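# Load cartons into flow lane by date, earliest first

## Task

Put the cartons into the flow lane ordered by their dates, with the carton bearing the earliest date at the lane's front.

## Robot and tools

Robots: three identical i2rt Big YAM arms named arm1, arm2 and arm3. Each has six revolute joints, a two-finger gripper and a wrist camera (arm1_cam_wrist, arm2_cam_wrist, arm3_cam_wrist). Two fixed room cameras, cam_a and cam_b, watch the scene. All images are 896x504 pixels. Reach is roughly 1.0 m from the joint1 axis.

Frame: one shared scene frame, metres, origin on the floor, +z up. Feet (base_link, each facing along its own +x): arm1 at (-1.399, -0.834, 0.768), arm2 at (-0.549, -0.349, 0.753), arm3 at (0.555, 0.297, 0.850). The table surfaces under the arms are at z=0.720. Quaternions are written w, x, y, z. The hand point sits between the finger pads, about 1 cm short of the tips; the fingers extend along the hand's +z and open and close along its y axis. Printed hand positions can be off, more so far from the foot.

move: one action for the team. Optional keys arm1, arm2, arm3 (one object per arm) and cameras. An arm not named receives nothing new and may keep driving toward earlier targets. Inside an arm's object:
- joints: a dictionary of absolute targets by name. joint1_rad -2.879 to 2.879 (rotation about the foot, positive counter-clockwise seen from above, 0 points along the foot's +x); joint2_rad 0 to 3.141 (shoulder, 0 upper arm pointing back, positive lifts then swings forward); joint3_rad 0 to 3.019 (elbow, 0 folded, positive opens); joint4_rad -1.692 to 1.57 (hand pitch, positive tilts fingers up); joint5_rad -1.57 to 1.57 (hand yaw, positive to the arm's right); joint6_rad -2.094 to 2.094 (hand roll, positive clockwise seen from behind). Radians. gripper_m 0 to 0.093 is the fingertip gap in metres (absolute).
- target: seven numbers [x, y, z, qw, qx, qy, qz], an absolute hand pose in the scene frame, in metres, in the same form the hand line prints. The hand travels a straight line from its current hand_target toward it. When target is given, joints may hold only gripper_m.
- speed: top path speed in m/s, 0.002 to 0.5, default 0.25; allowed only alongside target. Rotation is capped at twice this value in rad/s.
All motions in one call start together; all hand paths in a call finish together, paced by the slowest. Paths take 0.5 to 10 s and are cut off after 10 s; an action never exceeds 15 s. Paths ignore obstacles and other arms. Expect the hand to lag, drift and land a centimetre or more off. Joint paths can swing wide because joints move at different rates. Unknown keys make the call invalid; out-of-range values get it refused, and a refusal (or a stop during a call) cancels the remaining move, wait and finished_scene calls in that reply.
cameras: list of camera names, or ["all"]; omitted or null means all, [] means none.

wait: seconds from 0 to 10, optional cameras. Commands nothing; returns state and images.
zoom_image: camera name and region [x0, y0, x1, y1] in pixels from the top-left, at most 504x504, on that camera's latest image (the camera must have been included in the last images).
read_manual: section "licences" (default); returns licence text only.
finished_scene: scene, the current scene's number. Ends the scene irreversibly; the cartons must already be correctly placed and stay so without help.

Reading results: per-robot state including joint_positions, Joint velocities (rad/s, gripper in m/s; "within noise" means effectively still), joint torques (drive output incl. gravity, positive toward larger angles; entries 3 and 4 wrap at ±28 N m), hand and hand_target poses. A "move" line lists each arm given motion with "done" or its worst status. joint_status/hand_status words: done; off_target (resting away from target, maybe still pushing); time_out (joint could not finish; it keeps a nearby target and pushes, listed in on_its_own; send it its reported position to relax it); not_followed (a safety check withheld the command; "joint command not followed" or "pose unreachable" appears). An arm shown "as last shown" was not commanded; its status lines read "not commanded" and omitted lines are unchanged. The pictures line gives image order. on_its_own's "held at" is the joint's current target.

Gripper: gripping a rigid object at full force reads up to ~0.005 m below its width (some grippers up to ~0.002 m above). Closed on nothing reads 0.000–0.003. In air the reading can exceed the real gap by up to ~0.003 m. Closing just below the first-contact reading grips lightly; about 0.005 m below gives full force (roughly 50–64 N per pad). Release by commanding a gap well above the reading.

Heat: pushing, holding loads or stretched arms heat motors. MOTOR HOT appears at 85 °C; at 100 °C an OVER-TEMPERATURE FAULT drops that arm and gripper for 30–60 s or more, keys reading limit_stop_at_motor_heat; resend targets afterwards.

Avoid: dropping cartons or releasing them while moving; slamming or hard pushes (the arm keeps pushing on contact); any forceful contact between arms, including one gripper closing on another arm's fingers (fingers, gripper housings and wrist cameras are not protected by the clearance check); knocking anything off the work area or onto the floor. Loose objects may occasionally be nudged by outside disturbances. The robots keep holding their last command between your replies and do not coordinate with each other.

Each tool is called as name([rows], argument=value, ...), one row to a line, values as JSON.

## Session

move()

Scene clock: 0.00 s.
Joint torques (N m): no reading
Heat: arm1: hottest joint1_rad 36 °C; arm2: hottest joint3_rad 41 °C; arm3: hottest joint2_rad 35 °C.
Joint velocities: within noise
arm1.joint_positions: joint1_rad=-0.673 joint2_rad=+0.309 joint3_rad=+1.652 joint4_rad=-1.445 joint5_rad=+0.074 joint6_rad=+0.649 gripper_m=+0.09396
arm1.joint_status: not commanded
arm1.hand: x=-1.4166 y=-0.8303 z=+1.4250 quat_wxyz=(-0.314, -0.735, +0.110, +0.590) (m; scene frame)
arm1.hand_target: x=-1.4143 y=-0.8293 z=+1.4309 quat_wxyz=(-0.317, -0.730, +0.109, +0.595) (m; scene frame)
arm1.hand_status: not commanded
arm2.joint_positions: joint1_rad=+0.476 joint2_rad=+0.332 joint3_rad=+1.575 joint4_rad=-1.257 joint5_rad=-0.072 joint6_rad=+0.112 gripper_m=+0.09396
arm2.joint_status: not commanded
arm2.hand: x=-0.6104 y=-0.3497 z=+1.4288 quat_wxyz=(+0.047, +0.714, -0.041, -0.697) (m; scene frame)
arm2.hand_target: x=-0.6039 y=-0.3501 z=+1.4336 quat_wxyz=(+0.046, +0.708, -0.040, -0.704) (m; scene frame)
arm2.hand_status: not commanded
arm3.joint_positions: joint1_rad=-0.550 joint2_rad=+0.600 joint3_rad=+1.480 joint4_rad=-1.361 joint5_rad=+0.227 joint6_rad=+0.219 gripper_m=+0.09396
arm3.joint_status: not commanded
arm3.hand: x=+0.3456 y=+0.2770 z=+1.4325 quat_wxyz=(-0.035, -0.852, +0.030, +0.522) (m; scene frame)
arm3.hand_target: x=+0.3492 y=+0.2781 z=+1.4412 quat_wxyz=(-0.038, -0.846, +0.031, +0.530) (m; scene frame)
arm3.hand_status: not commanded
pictures: arm1_cam_wrist, arm2_cam_wrist, arm3_cam_wrist, cam_a, cam_b
camera_calibration:
arm1_cam_wrist: T_world_to_cam=[[-0.233768, 0.772482, -0.590444, 1.15493], [0.800646, -0.191608, -0.567673, 1.7818], [-0.551651, -0.60544, -0.573693, -0.343166], [0, 0, 0, 1]] pos_world=[-1.34591, -0.758522, 1.49653]
arm2_cam_wrist: T_world_to_cam=[[0.00677818, 0.992873, -0.118983, 0.519388], [0.585577, -0.100392, -0.804376, 1.47966], [-0.810588, -0.0642217, -0.582084, 0.437273], [0, 0, 0, 1]] pos_world=[-0.515525, -0.339059, 1.50653]
arm3_cam_wrist: T_world_to_cam=[[0.0199287, 0.99421, -0.105595, -0.130142], [0.894939, -0.0648257, -0.441454, 0.342875], [-0.445743, -0.0857034, -0.891049, 1.57725], [0, 0, 0, 1]] pos_world=[0.398788, 0.286791, 1.54302]

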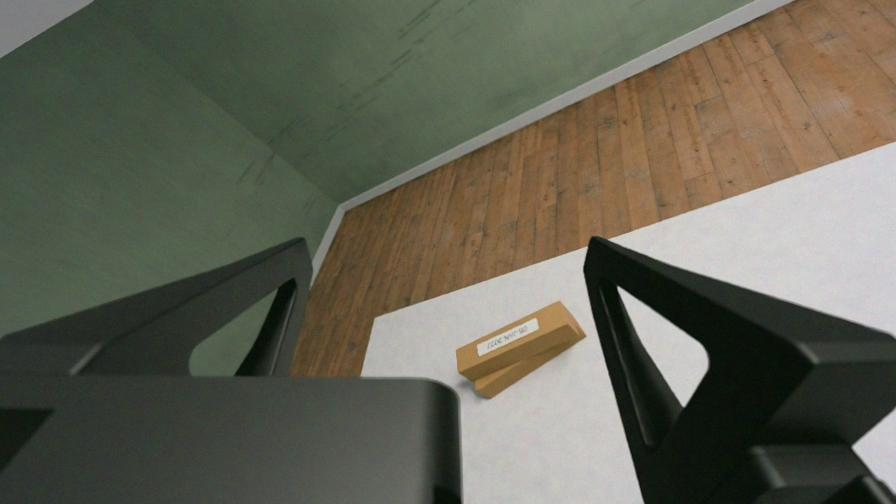

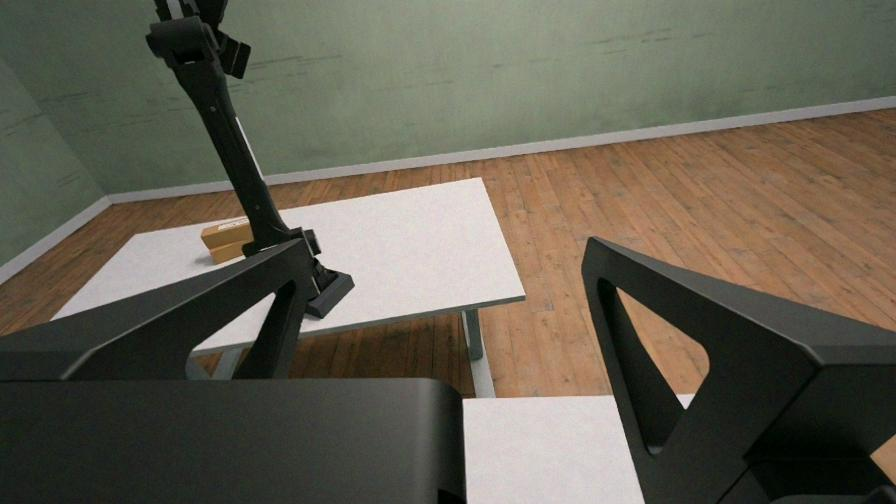

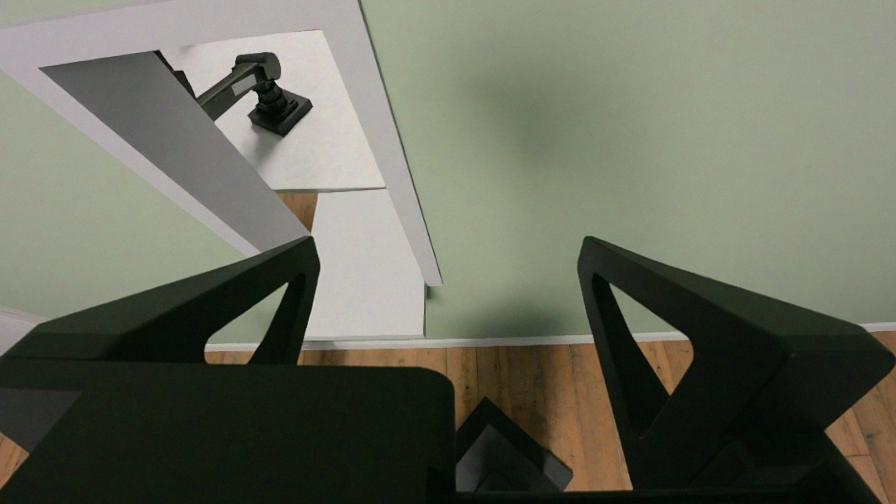

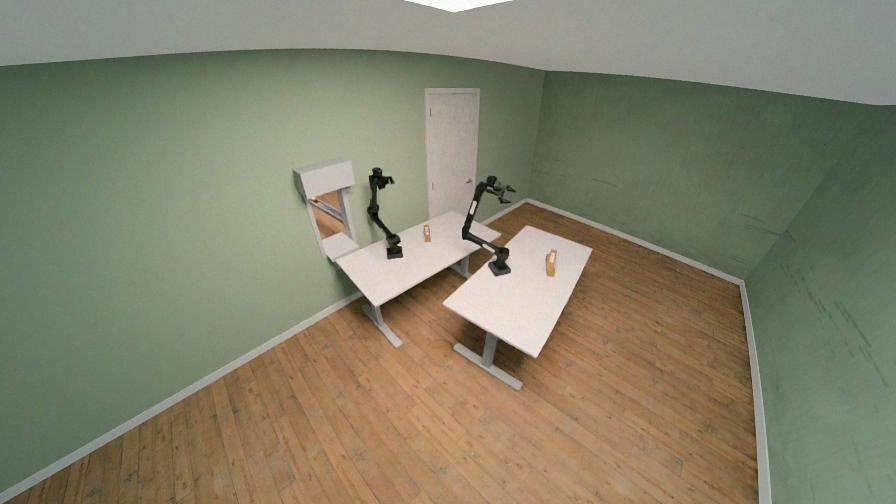

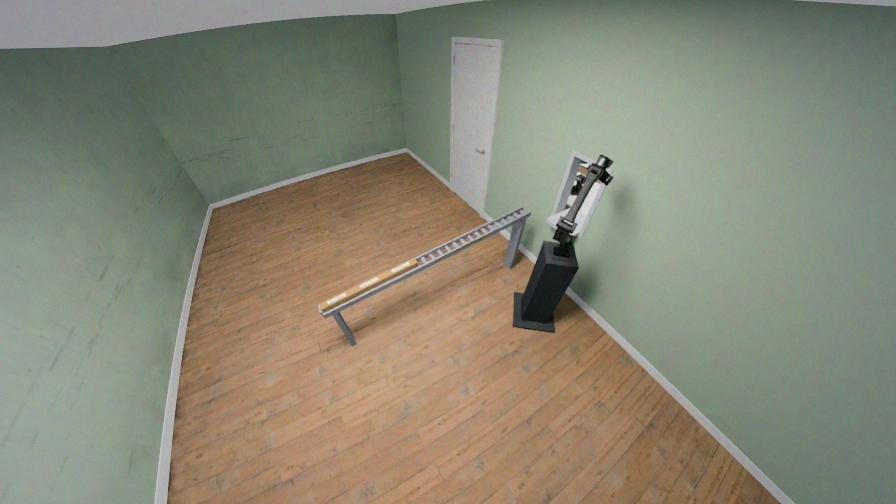

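move(arm1={"joints": {"joint1_rad": -0.213, "joint2_rad": 1.267, "joint3_rad": 1.213, "joint4_rad": -0.9145, "joint5_rad": 0, "joint6_rad": 0, "gripper_m": 0.093}}, arm2={"joints": {"joint1_rad": 2.057, "joint2_rad": 1.072, "joint3_rad": 1.162, "joint4_rad": -1.059, "joint5_rad": 0, "joint6_rad": 0, "gripper_m": 0.093}}, arm3={"joints": {"joint1_rad": -0.049, "joint2_rad": 1.594, "joint3_rad": 1.103, "joint4_rad": -1.11, "joint5_rad": 0, "joint6_rad": 0.783, "gripper_m": 0.093}}, cameras=["arm1_cam_wrist", "arm2_cam_wrist"])

Scene clock: 15.40 s.
Joint torques (N m): arm1=[1.61 -11.22 12.03 1.59 0.05 -0.06] | arm2=[0.44 -6.18 11.32 1.73 0.01 -0.11] | arm3=[0.26 -15.38 10.76 0.65 0.07 0.15]
Heat: arm1: hottest joint1_rad 36 °C; arm2: hottest joint3_rad 42 °C; arm3: hottest joint3_rad 36 °C.
move: arm1 done; arm2 done; arm3 done
Joint velocities: within noise
arm1.joint_positions: joint1_rad=-0.226 joint2_rad=+1.265 joint3_rad=+1.182 joint4_rad=-0.932 joint5_rad=+0.001 joint6_rad=+0.009 gripper_m=+0.09310
arm1.joint_status: all done
arm1.hand: x=-1.7134 y=-1.2021 z=+1.0364 quat_wxyz=(-0.114, -0.876, -0.399, +0.247) (m; scene frame)
arm1.hand_target: x=-1.7157 y=-1.2149 z=+1.0537 quat_wxyz=(-0.124, -0.865, -0.406, +0.266) (m; scene frame)
arm1.hand_status: not commanded
arm2.joint_positions: joint1_rad=+2.049 joint2_rad=+1.076 joint3_rad=+1.158 joint4_rad=-1.065 joint5_rad=-0.001 joint6_rad=+0.010 gripper_m=+0.09308
arm2.joint_status: all done
arm2.hand: x=-0.5775 y=-0.7633 z=+1.0803 quat_wxyz=(+0.207, +0.700, +0.650, -0.210) (m; scene frame)
arm2.hand_target: x=-0.5746 y=-0.7646 z=+1.0851 quat_wxyz=(+0.211, +0.693, +0.655, -0.216) (m; scene frame)
arm2.hand_status: not commanded
arm3.joint_positions: joint1_rad=-0.053 joint2_rad=+1.574 joint3_rad=+1.091 joint4_rad=-1.118 joint5_rad=+0.001 joint6_rad=+0.775 gripper_m=+0.09309
arm3.joint_status: all done
arm3.hand: x=+0.2550 y=+0.0002 z=+0.9351 quat_wxyz=(+0.011, -1.000, -0.004, -0.012) (m; scene frame)
arm3.hand_target: x=+0.2521 y=-0.0055 z=+0.9313 quat_wxyz=(+0.011, -1.000, -0.002, -0.012) (m; scene frame)
arm3.hand_status: not commanded
pictures: arm1_cam_wrist, arm2_cam_wrist
camera_calibration:
arm1_cam_wrist: T_world_to_cam=[[-0.765324, 0.643294, -0.0212641, -0.512703], [0.636171, 0.761045, 0.126875, 1.87115], [0.0978008, 0.0835729, -0.991691, 1.41927], [0, 0, 0, 1]] pos_world=[-1.72156, -1.21282, 1.15917]
arm2_cam_wrist: T_world_to_cam=[[-0.997387, 0.0721742, -0.00315817, -0.519507], [0.0721668, 0.99739, 0.00239492, 0.808426], [0.00332278, 0.00216075, -0.999992, 1.20681], [0, 0, 0, 1]] pos_world=[-0.580501, -0.771429, 1.20323]

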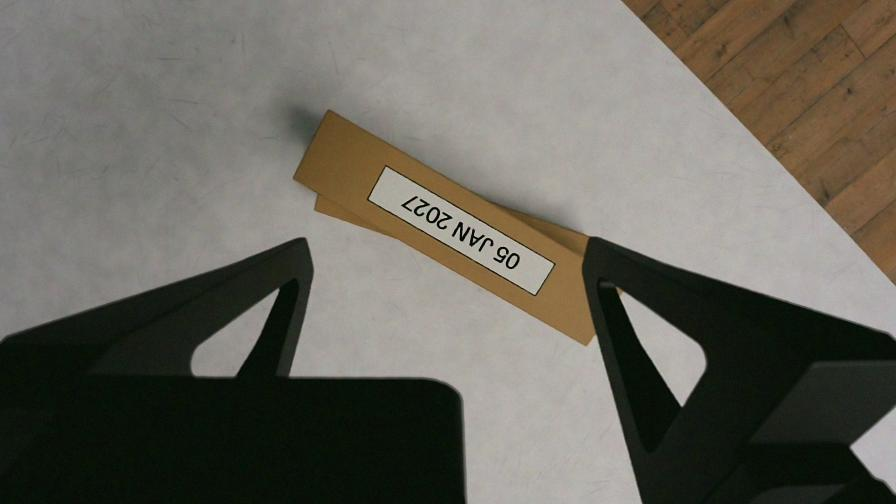

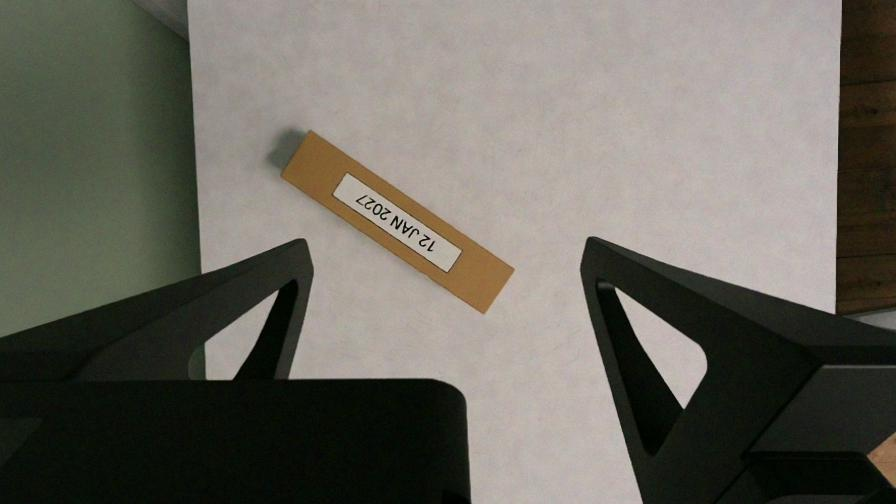

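move(arm1={"target": [-1.705, -1.193, 0.955, 0, 0.5707, 0.8211, 0], "speed": 0.35}, arm2={"joints": {"joint1_rad": 0.0, "joint2_rad": 1.349, "joint3_rad": 1.159, "joint4_rad": -1.381, "joint5_rad": 0, "joint6_rad": 0.0}}, cameras=["arm1_cam_wrist"])

Scene clock: 33.43 s.
Joint torques (N m): arm1=[1.26 -14.62 12.59 -0.29 0.04 -0.01] | arm2=[-0.38 -9.58 9.84 -0.05 -0.05 -0.11] | arm3=[0.5 -15.27 10.78 0.59 0.05 0.14]
Heat: arm1: hottest joint3_rad 40 °C; arm2: hottest joint3_rad 47 °C; arm3: hottest joint3_rad 39 °C.
move: arm1 off_target; arm2 done
Joint velocities: within noise
arm1.joint_positions: joint1_rad=-0.234 joint2_rad=+1.575 joint3_rad=+1.335 joint4_rad=-1.364 joint5_rad=-0.003 joint6_rad=-1.053 gripper_m=+0.09310
arm1.joint_status: not commanded
arm1.hand: x=-1.6969 y=-1.1776 z=+0.9371 quat_wxyz=(-0.003, -0.578, -0.816, -0.019) (m; scene frame)
arm1.hand_target: x=-1.7043 y=-1.1923 z=+0.9551 quat_wxyz=(+0.000, -0.571, -0.821, +0.000) (m; scene frame)
arm1.hand_status: off_target (0.025 m and 2.5 deg from the pose sent, 0.082 m and 68.3 deg at the start)
arm2.joint_positions: joint1_rad=+0.005 joint2_rad=+1.354 joint3_rad=+1.158 joint4_rad=-1.373 joint5_rad=+0.001 joint6_rad=+0.009 gripper_m=+0.09308
arm2.joint_status: all done
arm2.hand: x=-0.8788 y=-0.1520 z=+0.9425 quat_wxyz=(+0.004, +0.963, -0.268, +0.005) (m; scene frame)
arm2.hand_target: x=-0.8761 y=-0.1514 z=+0.9446 quat_wxyz=(+0.004, +0.964, -0.266, +0.006) (m; scene frame)
arm2.hand_status: not commanded
arm3: as last shown
pictures: arm1_cam_wrist
camera_calibration:
arm1_cam_wrist: T_world_to_cam=[[-0.940787, -0.333742, -0.0594636, -1.93044], [-0.292549, 0.710672, 0.639813, -0.261268], [-0.171273, 0.619324, -0.766227, 1.28024], [0, 0, 0, 1]] pos_world=[-1.67329, -1.25148, 1.03333]

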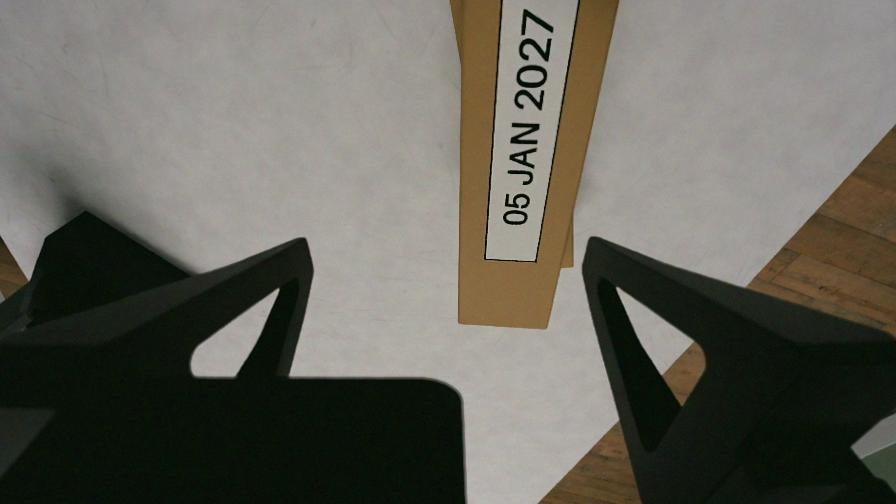

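move(arm1={"target": [-1.731, -1.182, 0.90, 0, 0.5707, 0.8211, 0], "speed": 0.25}, cameras=["arm1_cam_wrist"])

Scene clock: 45.00 s.
Joint torques (N m): arm1=[-0.56 -15.85 8.61 0.49 0.01 -0.06] | arm2=[-0.32 -9.58 9.83 -0.08 -0.05 -0.11] | arm3=[0.38 -15.38 10.78 0.58 0.07 0.16]
Heat: arm1: hottest joint3_rad 43 °C; arm2: hottest joint3_rad 48 °C; arm3: hottest joint3_rad 40 °C.
move: arm1 done
Joint velocities: within noise
arm1.joint_positions: joint1_rad=-0.269 joint2_rad=+1.644 joint3_rad=+1.312 joint4_rad=-1.251 joint5_rad=-0.002 joint6_rad=-1.109 gripper_m=+0.09310
arm1.joint_status: not commanded
arm1.hand: x=-1.7229 y=-1.1821 z=+0.8977 quat_wxyz=(-0.001, -0.569, -0.822, -0.009) (m; scene frame)
arm1.hand_target: x=-1.7308 y=-1.1819 z=+0.9000 quat_wxyz=(+0.000, -0.571, -0.821, +0.000) (m; scene frame)
arm1.hand_status: done (0.008 m and 1.1 deg from the pose sent, 0.051 m and 2.5 deg at the start)
arm2, arm3: as last shown
pictures: arm1_cam_wrist
camera_calibration:
arm1_cam_wrist: T_world_to_cam=[[-0.934083, -0.354631, -0.0415353, -1.98793], [-0.299354, 0.714413, 0.632456, -0.241225], [-0.194615, 0.603201, -0.773482, 1.19564], [0, 0, 0, 1]] pos_world=[-1.69641, -1.25386, 0.994802]

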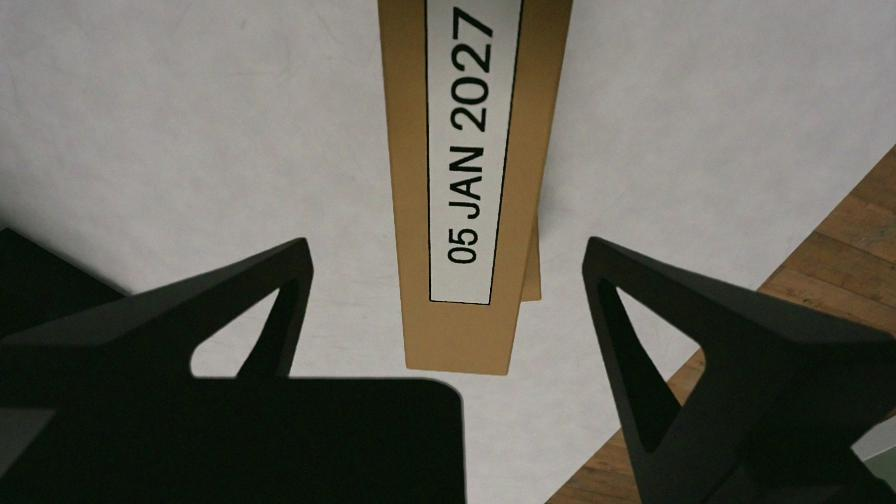

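move(arm1={"target": [-1.7393, -1.1852, 0.868, 0, 0.5793, 0.8151, 0], "speed": 0.15}, cameras=[])

move(arm1={"target": [-1.7393, -1.1852, 0.832, 0, 0.5793, 0.8151, 0], "speed": 0.12}, cameras=["arm1_cam_wrist"])

move(arm1={"joints": {"gripper_m": 0.046}}, cameras=["arm1_cam_wrist"])

move(arm1={"target": [-1.735, -1.183, 0.96, 0, 0.5793, 0.8151, 0], "speed": 0.2}, cameras=["arm1_cam_wrist"])

Scene clock: 59.93 s.
Joint torques (N m): arm1=[-0.79 -16.03 8.2 0.49 0 0.07] | arm2=[-0.32 -9.64 9.83 -0.08 -0.05 -0.11] | arm3=[0.56 -15.5 10.8 0.57 0.07 0.16]
Heat: arm1: hottest joint3_rad 42 °C; arm2: hottest joint3_rad 49 °C; arm3: hottest joint3_rad 41 °C.
move: arm1 done
Joint velocities: within noise
arm1.joint_positions: joint1_rad=-0.272 joint2_rad=+1.692 joint3_rad=+1.288 joint4_rad=-1.176 joint5_rad=-0.002 joint6_rad=-1.110 gripper_m=+0.09310
arm1.joint_status: not commanded
arm1.hand: x=-1.7298 y=-1.1875 z=+0.8671 quat_wxyz=(-0.001, -0.570, -0.821, -0.007) (m; scene frame)
arm1.hand_target: x=-1.7391 y=-1.1851 z=+0.8681 quat_wxyz=(+0.000, -0.579, -0.815, +0.000) (m; scene frame)
arm1.hand_status: done (0.010 m and 1.5 deg from the pose sent, 0.034 m and 1.7 deg at the start)
arm2, arm3: as last shown
pictures: none
No camera images: "cameras" was empty.

Scene clock: 61.03 s.
Joint torques (N m): arm1=[-0.67 -16.73 7.75 0.5 -0.01 0.08] | arm2=[-0.38 -9.58 9.84 -0.06 -0.05 -0.11] | arm3=[0.38 -15.38 10.76 0.64 0.07 0.17]
Heat: arm1: hottest joint3_rad 42 °C; arm2: hottest joint3_rad 49 °C; arm3: hottest joint3_rad 41 °C.
move: arm1 done
Joint velocities: within noise
arm1.joint_positions: joint1_rad=-0.272 joint2_rad=+1.733 joint3_rad=+1.240 joint4_rad=-1.086 joint5_rad=-0.002 joint6_rad=-1.110 gripper_m=+0.09310
arm1.joint_status: not commanded
arm1.hand: x=-1.7300 y=-1.1877 z=+0.8317 quat_wxyz=(-0.001, -0.570, -0.821, -0.007) (m; scene frame)
arm1.hand_target: x=-1.7392 y=-1.1851 z=+0.8320 quat_wxyz=(+0.000, -0.579, -0.815, +0.000) (m; scene frame)
arm1.hand_status: done (0.010 m and 1.5 deg from the pose sent, 0.036 m and 1.5 deg at the start)
arm2, arm3: as last shown
pictures: arm1_cam_wrist
camera_calibration:
arm1_cam_wrist: T_world_to_cam=[[-0.934878, -0.353028, -0.0370752, -2.00255], [-0.295871, 0.717263, 0.630868, -0.186916], [-0.196122, 0.600754, -0.775004, 1.14234], [0, 0, 0, 1]] pos_world=[-1.70341, -1.25916, 0.928995]

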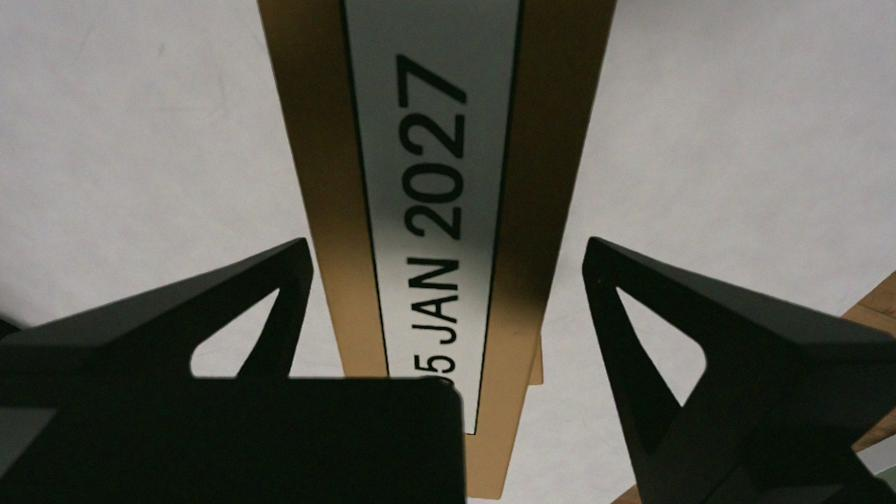

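Scene clock: 61.63 s.
Joint torques (N m): arm1=[-0.62 -16.38 7.86 0.49 0.04 0.07] | arm2=[-0.38 -9.64 9.84 -0.06 -0.05 -0.11] | arm3=[0.44 -15.38 10.8 0.55 0.07 0.15]
Heat: arm1: hottest joint3_rad 42 °C; arm2: hottest joint3_rad 49 °C; arm3: hottest joint3_rad 41 °C.
move: arm1 off_target
Joint velocities: within noise
arm1.joint_positions: joint1_rad=-0.272 joint2_rad=+1.733 joint3_rad=+1.239 joint4_rad=-1.086 joint5_rad=-0.003 joint6_rad=-1.109 gripper_m=+0.06007
arm1.joint_status: gripper_m off_target (ended at +0.06011, target +0.04600)
arm1.hand: x=-1.7297 y=-1.1875 z=+0.8315 quat_wxyz=(-0.002, -0.571, -0.821, -0.007) (m; scene frame)
arm1.hand_target: x=-1.7392 y=-1.1852 z=+0.8321 quat_wxyz=(+0.000, -0.579, -0.815, +0.000) (m; scene frame)
arm1.hand_status: not commanded
arm2, arm3: as last shown
pictures: arm1_cam_wrist
camera_calibration:
arm1_cam_wrist: T_world_to_cam=[[-0.935261, -0.351905, -0.038069, -2.00062], [-0.295668, 0.717582, 0.630601, -0.185815], [-0.194594, 0.601032, -0.775173, 1.14514], [0, 0, 0, 1]] pos_world=[-1.70321, -1.25896, 0.928696]

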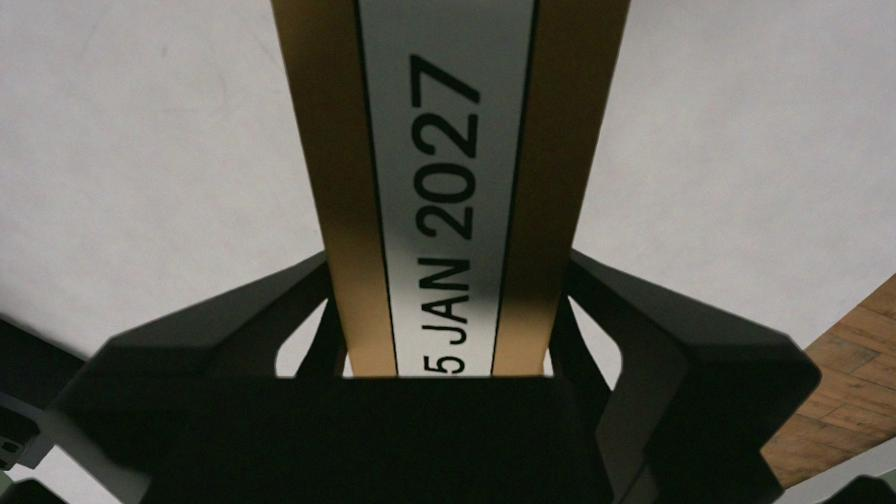

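Scene clock: 63.13 s.
Joint torques (N m): arm1=[-0.44 -17.08 13.64 -0.62 -0.04 0.09] | arm2=[-0.44 -9.58 9.83 -0.08 -0.05 -0.11] | arm3=[0.67 -15.44 10.76 0.57 0.07 0.16]
Heat: arm1: hottest joint3_rad 42 °C; arm2: hottest joint3_rad 49 °C; arm3: hottest joint3_rad 41 °C.
move: arm1 off_target
Joint velocities: within noise
arm1.joint_positions: joint1_rad=-0.272 joint2_rad=+1.625 joint3_rad=+1.366 joint4_rad=-1.379 joint5_rad=-0.001 joint6_rad=-1.108 gripper_m=+0.06008
arm1.joint_status: not commanded
arm1.hand: x=-1.7157 y=-1.1721 z=+0.9268 quat_wxyz=(-0.005, -0.571, -0.820, -0.036) (m; scene frame)
arm1.hand_target: x=-1.7336 y=-1.1815 z=+0.9602 quat_wxyz=(+0.000, -0.579, -0.815, +0.001) (m; scene frame)
arm1.hand_status: off_target (0.040 m and 4.3 deg from the pose sent, 0.129 m and 1.5 deg at the start)
arm2, arm3: as last shown
pictures: arm1_cam_wrist
camera_calibration:
arm1_cam_wrist: T_world_to_cam=[[-0.933198, -0.347971, -0.0897672, -1.92251], [-0.319655, 0.689628, 0.649795, -0.344587], [-0.164204, 0.635082, -0.75479, 1.2857], [0, 0, 0, 1]] pos_world=[-1.69312, -1.24787, 1.02177]

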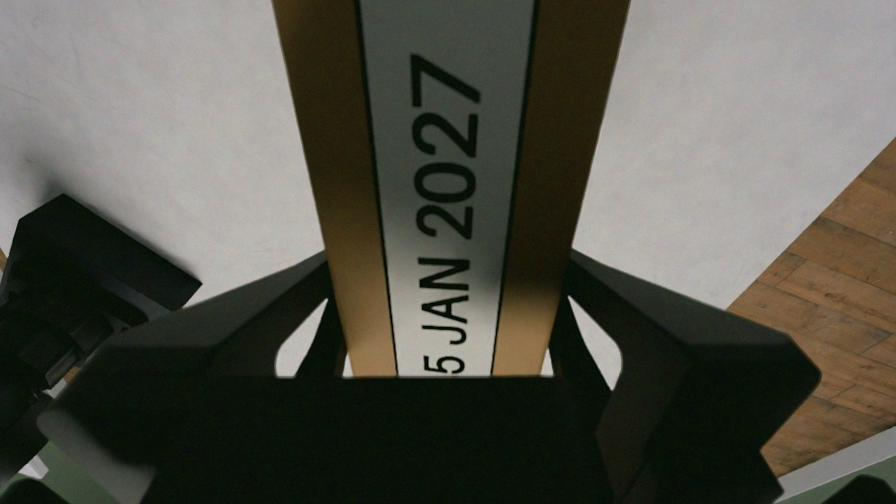

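move(arm1={"joints": {"joint1_rad": 0.2, "joint2_rad": 1.6, "joint3_rad": 1.38, "joint4_rad": -1.36, "joint5_rad": 0, "joint6_rad": 0}}, cameras=["arm1_cam_wrist"])

Scene clock: 70.73 s.
Joint torques (N m): arm1=[-0.32 -18.02 9.33 0.16 0.13 0.12] | arm2=[-0.38 -9.58 9.85 -0.05 -0.06 -0.11] | arm3=[0.56 -15.38 10.76 0.57 0.06 0.15]
Heat: arm1: hottest joint3_rad 42 °C; arm2: hottest joint3_rad 50 °C; arm3: hottest joint3_rad 42 °C.
move: arm1 done
Joint velocities: within noise
arm1.joint_positions: joint1_rad=+0.212 joint2_rad=+1.625 joint3_rad=+1.366 joint4_rad=-1.363 joint5_rad=-0.001 joint6_rad=-0.009 gripper_m=+0.06007
arm1.joint_status: all done
arm1.hand: x=-1.5235 y=-1.2845 z=+0.9264 quat_wxyz=(+0.017, -0.793, -0.609, -0.024) (m; scene frame)
arm1.hand_target: x=-1.5302 y=-1.2874 z=+0.9427 quat_wxyz=(+0.004, -0.799, -0.601, -0.006) (m; scene frame)
arm1.hand_status: not commanded
arm2, arm3: as last shown
pictures: arm1_cam_wrist
camera_calibration:
arm1_cam_wrist: T_world_to_cam=[[-0.966465, 0.255335, -0.0273579, -1.11581], [0.171771, 0.721981, 0.670253, 0.565905], [0.190891, 0.643077, -0.741628, 1.92745], [0, 0, 0, 1]] pos_world=[-1.54353, -1.36316, 1.01962]

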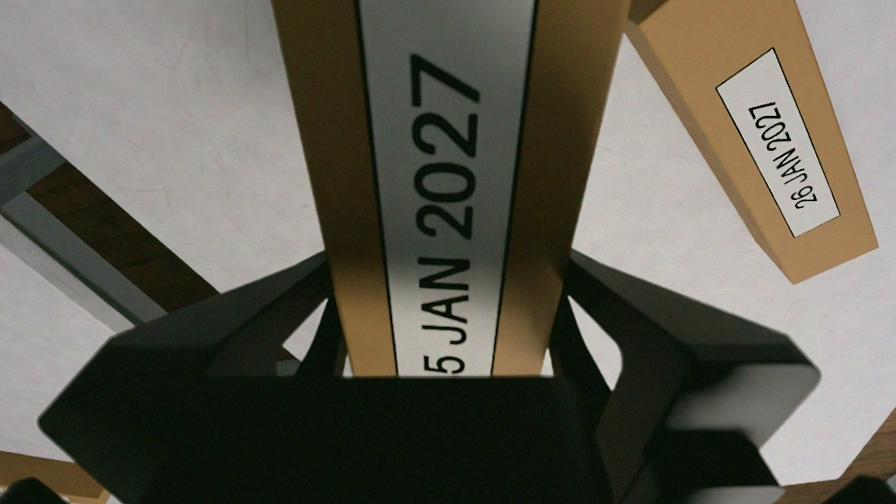

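move(arm1={"joints": {"joint1_rad": 2.407, "joint2_rad": 1.647, "joint3_rad": 1.5815, "joint4_rad": -1.505, "joint5_rad": 0, "joint6_rad": -0.431}}, cameras=[])

move(arm1={"target": [-0.805, -0.612, 0.84, 0, -0.3827, 0.9239, 0], "speed": 0.2}, cameras=[])

move(arm1={"target": [-0.805, -0.612, 0.81, 0, -0.3827, 0.9239, 0], "speed": 0.08}, cameras=[])

move(arm1={"target": [-0.805, -0.612, 0.79, 0, -0.3827, 0.9239, 0], "speed": 0.06}, cameras=["arm1_cam_wrist"])

Scene clock: 82.53 s.
Joint torques (N m): arm1=[0.91 -20.66 12.3 -0.42 -0.05 -0.03] | arm2=[-0.32 -9.58 9.83 -0.06 -0.05 -0.11] | arm3=[0.56 -15.15 10.74 0.57 0.08 0.15]
Heat: arm1: hottest joint3_rad 42 °C; arm2: hottest joint3_rad 50 °C; arm3: hottest joint3_rad 42 °C.
move: arm1 done
Joint velocities: within noise
arm1.joint_positions: joint1_rad=+2.406 joint2_rad=+1.689 joint3_rad=+1.532 joint4_rad=-1.493 joint5_rad=+0.001 joint6_rad=-0.425 gripper_m=+0.06010
arm1.joint_status: all done
arm1.hand: x=-0.9375 y=-0.6651 z=+0.9632 quat_wxyz=(+0.037, +0.380, -0.924, -0.003) (m; scene frame)
arm1.hand_target: x=-0.9306 y=-0.6620 z=+1.0016 quat_wxyz=(-0.002, +0.383, -0.924, -0.002) (m; scene frame)
arm1.hand_status: not commanded
arm2: as last shown
arm3.joint_positions: joint1_rad=-0.053 joint2_rad=+1.574 joint3_rad=+1.091 joint4_rad=-1.118 joint5_rad=+0.001 joint6_rad=+0.775 gripper_m=+0.09309
arm3.joint_status: not commanded
arm3.hand: x=+0.2550 y=+0.0002 z=+0.9351 quat_wxyz=(+0.011, -1.000, -0.004, -0.012) (m; scene frame)
arm3.hand_target: x=+0.2521 y=-0.0055 z=+0.9313 quat_wxyz=(+0.011, -1.000, -0.002, -0.012) (m; scene frame)
arm3.hand_status: not commanded
pictures: none
No camera images: "cameras" was empty.

Scene clock: 84.40 s.
Joint torques (N m): arm1=[1.49 -25.17 13.12 0.02 0.04 0.02] | arm2=[-0.38 -9.58 9.83 -0.05 -0.05 -0.11] | arm3=[0.56 -15.38 10.71 0.59 0.05 0.14]
Heat: arm1: hottest joint3_rad 42 °C; arm2: hottest joint3_rad 51 °C; arm3: hottest joint3_rad 42 °C.
move: arm1 off_target
Joint velocities: within noise
arm1.joint_positions: joint1_rad=+2.406 joint2_rad=+2.108 joint3_rad=+1.718 joint4_rad=-1.282 joint5_rad=+0.003 joint6_rad=-0.425 gripper_m=+0.06010
arm1.joint_status: not commanded
arm1.hand: x=-0.8333 y=-0.6262 z=+0.8012 quat_wxyz=(+0.049, +0.380, -0.924, -0.002) (m; scene frame)
arm1.hand_target: x=-0.8079 y=-0.6130 z=+0.8410 quat_wxyz=(+0.000, +0.383, -0.924, +0.000) (m; scene frame)
arm1.hand_status: off_target (0.050 m and 5.6 deg from the pose sent, 0.189 m and 4.3 deg at the start)
arm2.joint_positions: joint1_rad=+0.005 joint2_rad=+1.354 joint3_rad=+1.158 joint4_rad=-1.373 joint5_rad=+0.001 joint6_rad=+0.009 gripper_m=+0.09308
arm2.joint_status: not commanded
arm2.hand: x=-0.8788 y=-0.1520 z=+0.9425 quat_wxyz=(+0.004, +0.963, -0.268, +0.005) (m; scene frame)
arm2.hand_target: x=-0.8761 y=-0.1514 z=+0.9446 quat_wxyz=(+0.004, +0.964, -0.266, +0.006) (m; scene frame)
arm2.hand_status: not commanded
arm3: as last shown
pictures: none
No camera images: "cameras" was empty.

Scene clock: 85.40 s.
Joint torques (N m): arm1=[1.44 -23.3 10.86 0.38 0.09 0.03] | arm2=[-0.44 -9.58 9.83 -0.06 -0.05 -0.11] | arm3=[0.38 -15.44 10.8 0.57 0.08 0.14]
Heat: arm1: hottest joint3_rad 42 °C; arm2: hottest joint3_rad 51 °C; arm3: hottest joint3_rad 42 °C.
move: arm1 off_target
Joint velocities: within noise
arm1.joint_positions: joint1_rad=+2.406 joint2_rad=+2.121 joint3_rad=+1.718 joint4_rad=-1.229 joint5_rad=+0.003 joint6_rad=-0.425 gripper_m=+0.06010
arm1.joint_status: not commanded
arm1.hand: x=-0.8222 y=-0.6220 z=+0.7930 quat_wxyz=(+0.028, +0.380, -0.925, -0.002) (m; scene frame)
arm1.hand_target: x=-0.8060 y=-0.6123 z=+0.8104 quat_wxyz=(+0.000, +0.383, -0.924, +0.000) (m; scene frame)
arm1.hand_status: off_target (0.026 m and 3.2 deg from the pose sent, 0.033 m and 5.6 deg at the start)
arm2, arm3: as last shown
pictures: none
No camera images: "cameras" was empty.

Scene clock: 86.40 s.
Joint torques (N m): arm1=[1.38 -22.3 9.46 0.43 0.19 0.05] | arm2=[-0.38 -9.58 9.83 -0.08 -0.05 -0.11] | arm3=[0.56 -15.5 10.78 0.61 0.06 0.14]
Heat: arm1: hottest joint3_rad 42 °C; arm2: hottest joint3_rad 51 °C; arm3: hottest joint3_rad 42 °C.
move: arm1 off_target
Joint velocities: within noise
arm1.joint_positions: joint1_rad=+2.406 joint2_rad=+2.129 joint3_rad=+1.718 joint4_rad=-1.189 joint5_rad=+0.000 joint6_rad=-0.428 gripper_m=+0.06010
arm1.joint_status: not commanded
arm1.hand: x=-0.8140 y=-0.6185 z=+0.7876 quat_wxyz=(+0.012, +0.381, -0.924, -0.002) (m; scene frame)
arm1.hand_target: x=-0.8053 y=-0.6120 z=+0.7900 quat_wxyz=(+0.000, +0.383, -0.924, +0.000) (m; scene frame)
arm1.hand_status: off_target (0.011 m and 1.4 deg from the pose sent, 0.020 m and 3.2 deg at the start)
arm2, arm3: as last shown
pictures: arm1_cam_wrist
camera_calibration:
arm1_cam_wrist: T_world_to_cam=[[0.706558, -0.706604, -0.0385687, 0.17179], [-0.524079, -0.559112, 0.642444, -1.28059], [-0.475518, -0.433711, -0.765361, 0.0710402], [0, 0, 0, 1]] pos_world=[-0.758732, -0.563798, 0.883708]

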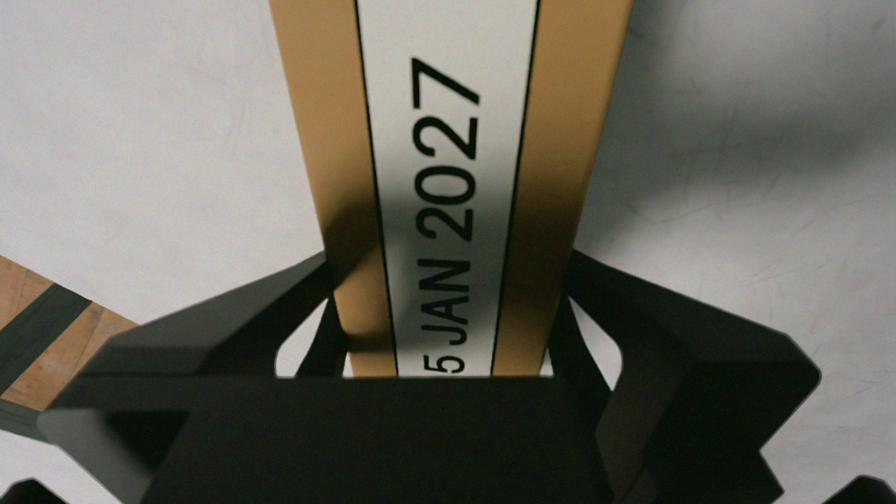

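move(arm1={"target": [-0.805, -0.612, 0.782, 0, -0.3827, 0.9239, 0], "speed": 0.06}, cameras=[])

move(arm1={"joints": {"gripper_m": 0.092}}, cameras=[])

move(arm1={"target": [-0.815, -0.617, 0.95, 0, -0.3827, 0.9239, 0], "speed": 0.25}, cameras=[])

move(arm1={"joints": {"joint1_rad": 1.2, "joint2_rad": 1.2, "joint3_rad": 1.3, "joint4_rad": -1.3, "joint5_rad": 0, "joint6_rad": -0.8}}, cameras=[])

move(arm1={"joints": {"joint1_rad": -0.22, "joint2_rad": 1.55, "joint3_rad": 1.335, "joint4_rad": -1.35, "joint5_rad": 0, "joint6_rad": -1.2}}, arm2={"target": [-0.856, -0.657, 0.87, 0, 0.923, 0.384, 0], "speed": 0.4}, cameras=["arm1_cam_wrist", "arm2_cam_wrist"])

Scene clock: 100.60 s.
Joint torques (N m): arm1=[1.38 -21.83 8.88 0.51 0.25 0.08] | arm2=[-0.38 -9.64 9.83 -0.06 -0.06 -0.11] | arm3=[0.32 -15.21 10.78 0.59 0.05 0.15]
Heat: arm1: hottest joint3_rad 41 °C; arm2: hottest joint3_rad 51 °C; arm3: hottest joint3_rad 43 °C.
move: arm1 done
Joint velocities: within noise
arm1.joint_positions: joint1_rad=+2.406 joint2_rad=+2.132 joint3_rad=+1.718 joint4_rad=-1.173 joint5_rad=-0.001 joint6_rad=-0.430 gripper_m=+0.06010
arm1.joint_status: not commanded
arm1.hand: x=-0.8108 y=-0.6171 z=+0.7855 quat_wxyz=(+0.006, +0.382, -0.924, -0.003) (m; scene frame)
arm1.hand_target: x=-0.8053 y=-0.6120 z=+0.7820 quat_wxyz=(+0.000, +0.383, -0.924, +0.000) (m; scene frame)
arm1.hand_status: done (0.008 m and 0.8 deg from the pose sent, 0.012 m and 1.4 deg at the start)
arm2, arm3: as last shown
pictures: none
No camera images: "cameras" was empty.

Scene clock: 101.23 s.
Joint torques (N m): arm1=[1.38 -22.3 8.87 0.49 0.11 0.08] | arm2=[-0.38 -9.52 9.83 -0.06 -0.05 -0.11] | arm3=[0.44 -15.44 10.76 0.57 0.08 0.15]
Heat: arm1: hottest joint3_rad 41 °C; arm2: hottest joint3_rad 51 °C; arm3: hottest joint3_rad 43 °C.
move: arm1 done
Joint velocities: within noise
arm1.joint_positions: joint1_rad=+2.406 joint2_rad=+2.137 joint3_rad=+1.718 joint4_rad=-1.173 joint5_rad=+0.002 joint6_rad=-0.430 gripper_m=+0.09183
arm1.joint_status: all done
arm1.hand: x=-0.8110 y=-0.6177 z=+0.7827 quat_wxyz=(+0.008, +0.382, -0.924, -0.001) (m; scene frame)
arm1.hand_target: x=-0.8053 y=-0.6120 z=+0.7820 quat_wxyz=(+0.000, +0.383, -0.924, +0.000) (m; scene frame)
arm1.hand_status: not commanded
arm2, arm3: as last shown
pictures: none
No camera images: "cameras" was empty.

Scene clock: 102.87 s.
Joint torques (N m): arm1=[1.32 -21.77 12.64 -0.34 0.1 0.07] | arm2=[-0.38 -9.64 9.83 -0.06 -0.06 -0.11] | arm3=[0.62 -15.33 10.77 0.61 0.07 0.14]
Heat: arm1: hottest joint3_rad 42 °C; arm2: hottest joint3_rad 51 °C; arm3: hottest joint3_rad 43 °C.
move: arm1 off_target
Joint velocities: within noise
arm1.joint_positions: joint1_rad=+2.406 joint2_rad=+1.994 joint3_rad=+1.897 joint4_rad=-1.511 joint5_rad=+0.002 joint6_rad=-0.430 gripper_m=+0.09193
arm1.joint_status: not commanded
arm1.hand: x=-0.8262 y=-0.6240 z=+0.9354 quat_wxyz=(+0.016, +0.382, -0.924, -0.002) (m; scene frame)
arm1.hand_target: x=-0.8158 y=-0.6172 z=+0.9500 quat_wxyz=(+0.000, +0.383, -0.924, +0.000) (m; scene frame)
arm1.hand_status: off_target (0.020 m and 1.9 deg from the pose sent, 0.167 m and 1.0 deg at the start)
arm2, arm3: as last shown
pictures: none
No camera images: "cameras" was empty.

Scene clock: 104.60 s.
Joint torques (N m): arm1=[-0.15 -9.47 9.74 0.9 -0.1 -0.04] | arm2=[-0.38 -9.64 9.84 -0.06 -0.06 -0.11] | arm3=[0.5 -15.33 10.76 0.59 0.05 0.16]
Heat: arm1: hottest joint3_rad 42 °C; arm2: hottest joint3_rad 51 °C; arm3: hottest joint3_rad 43 °C.
move: arm1 done
Joint velocities: within noise
arm1.joint_positions: joint1_rad=+1.212 joint2_rad=+1.196 joint3_rad=+1.295 joint4_rad=-1.306 joint5_rad=+0.002 joint6_rad=-0.791 gripper_m=+0.09194
arm1.joint_status: all done
arm1.hand: x=-1.1236 y=-1.1446 z=+1.0823 quat_wxyz=(-0.124, -0.025, -0.983, +0.130) (m; scene frame)
arm1.hand_target: x=-1.1251 y=-1.1499 z=+1.0836 quat_wxyz=(-0.126, -0.026, -0.983, +0.133) (m; scene frame)
arm1.hand_status: not commanded
arm2, arm3: as last shown
pictures: none
No camera images: "cameras" was empty.

Scene clock: 107.10 s.
Joint torques (N m): arm1=[-0.09 -16.32 11.18 -0.29 -0.08 -0.07] | arm2=[0.03 -9.64 13.57 0.43 0.05 -0.09] | arm3=[0.38 -15.38 10.77 0.59 0.07 0.16]
Heat: arm1: hottest joint3_rad 42 °C; arm2: hottest joint3_rad 51 °C; arm3: hottest joint3_rad 43 °C.
move: arm1 done; arm2 off_target
Joint velocities: within noise
arm1.joint_positions: joint1_rad=-0.211 joint2_rad=+1.569 joint3_rad=+1.297 joint4_rad=-1.339 joint5_rad=+0.001 joint6_rad=-1.191 gripper_m=+0.09196
arm1.joint_status: all done
arm1.hand: x=-1.6848 y=-1.1785 z=+0.9261 quat_wxyz=(-0.002, -0.510, -0.860, -0.023) (m; scene frame)
arm1.hand_target: x=-1.6938 y=-1.1833 z=+0.9481 quat_wxyz=(+0.001, -0.511, -0.860, +0.000) (m; scene frame)
arm1.hand_status: not commanded
arm2.joint_positions: joint1_rad=+1.337 joint2_rad=+1.533 joint3_rad=+1.094 joint4_rad=-1.179 joint5_rad=+0.014 joint6_rad=+0.021 gripper_m=+0.09308
arm2.joint_status: not commanded
arm2.hand: x=-0.8377 y=-0.6391 z=+0.8573 quat_wxyz=(-0.008, +0.925, +0.379, +0.021) (m; scene frame)
arm2.hand_target: x=-0.8552 y=-0.6561 z=+0.8705 quat_wxyz=(+0.000, +0.923, +0.384, +0.000) (m; scene frame)
arm2.hand_status: off_target (0.029 m and 2.7 deg from the pose sent, 0.511 m and 76.3 deg at the start)
arm3.joint_positions: joint1_rad=-0.053 joint2_rad=+1.574 joint3_rad=+1.091 joint4_rad=-1.118 joint5_rad=+0.001 joint6_rad=+0.775 gripper_m=+0.09309
arm3.joint_status: not commanded
arm3.hand: x=+0.2550 y=+0.0002 z=+0.9351 quat_wxyz=(+0.011, -1.000, -0.004, -0.012) (m; scene frame)
arm3.hand_target: x=+0.2521 y=-0.0055 z=+0.9313 quat_wxyz=(+0.011, -1.000, -0.002, -0.012) (m; scene frame)
arm3.hand_status: not commanded
pictures: arm1_cam_wrist, arm2_cam_wrist
camera_calibration:
arm1_cam_wrist: T_world_to_cam=[[-0.874577, -0.480341, -0.0662368, -1.97494], [-0.40641, 0.651652, 0.640453, -0.512092], [-0.264473, 0.587045, -0.765136, 1.07834], [0, 0, 0, 1]] pos_world=[-1.65017, -1.24798, 1.02223]
arm2_cam_wrist: T_world_to_cam=[[-0.705111, 0.708987, 0.0124674, -0.150194], [0.57133, 0.557616, 0.602201, 0.326685], [0.420001, 0.431742, -0.798247, 1.43508], [0, 0, 0, 1]] pos_world=[-0.895283, -0.695262, 0.950689]

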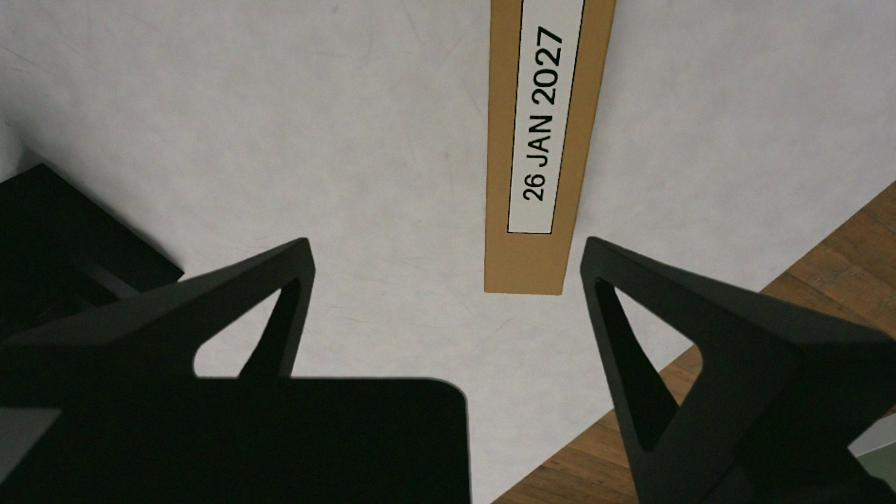

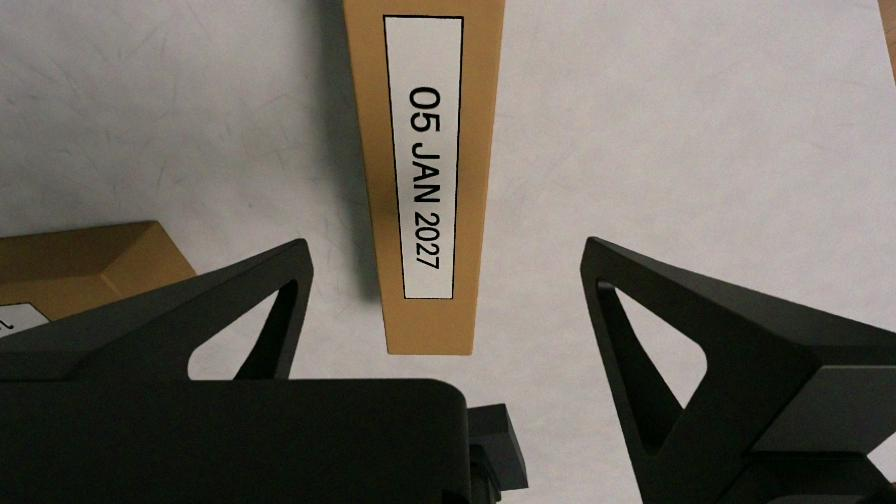

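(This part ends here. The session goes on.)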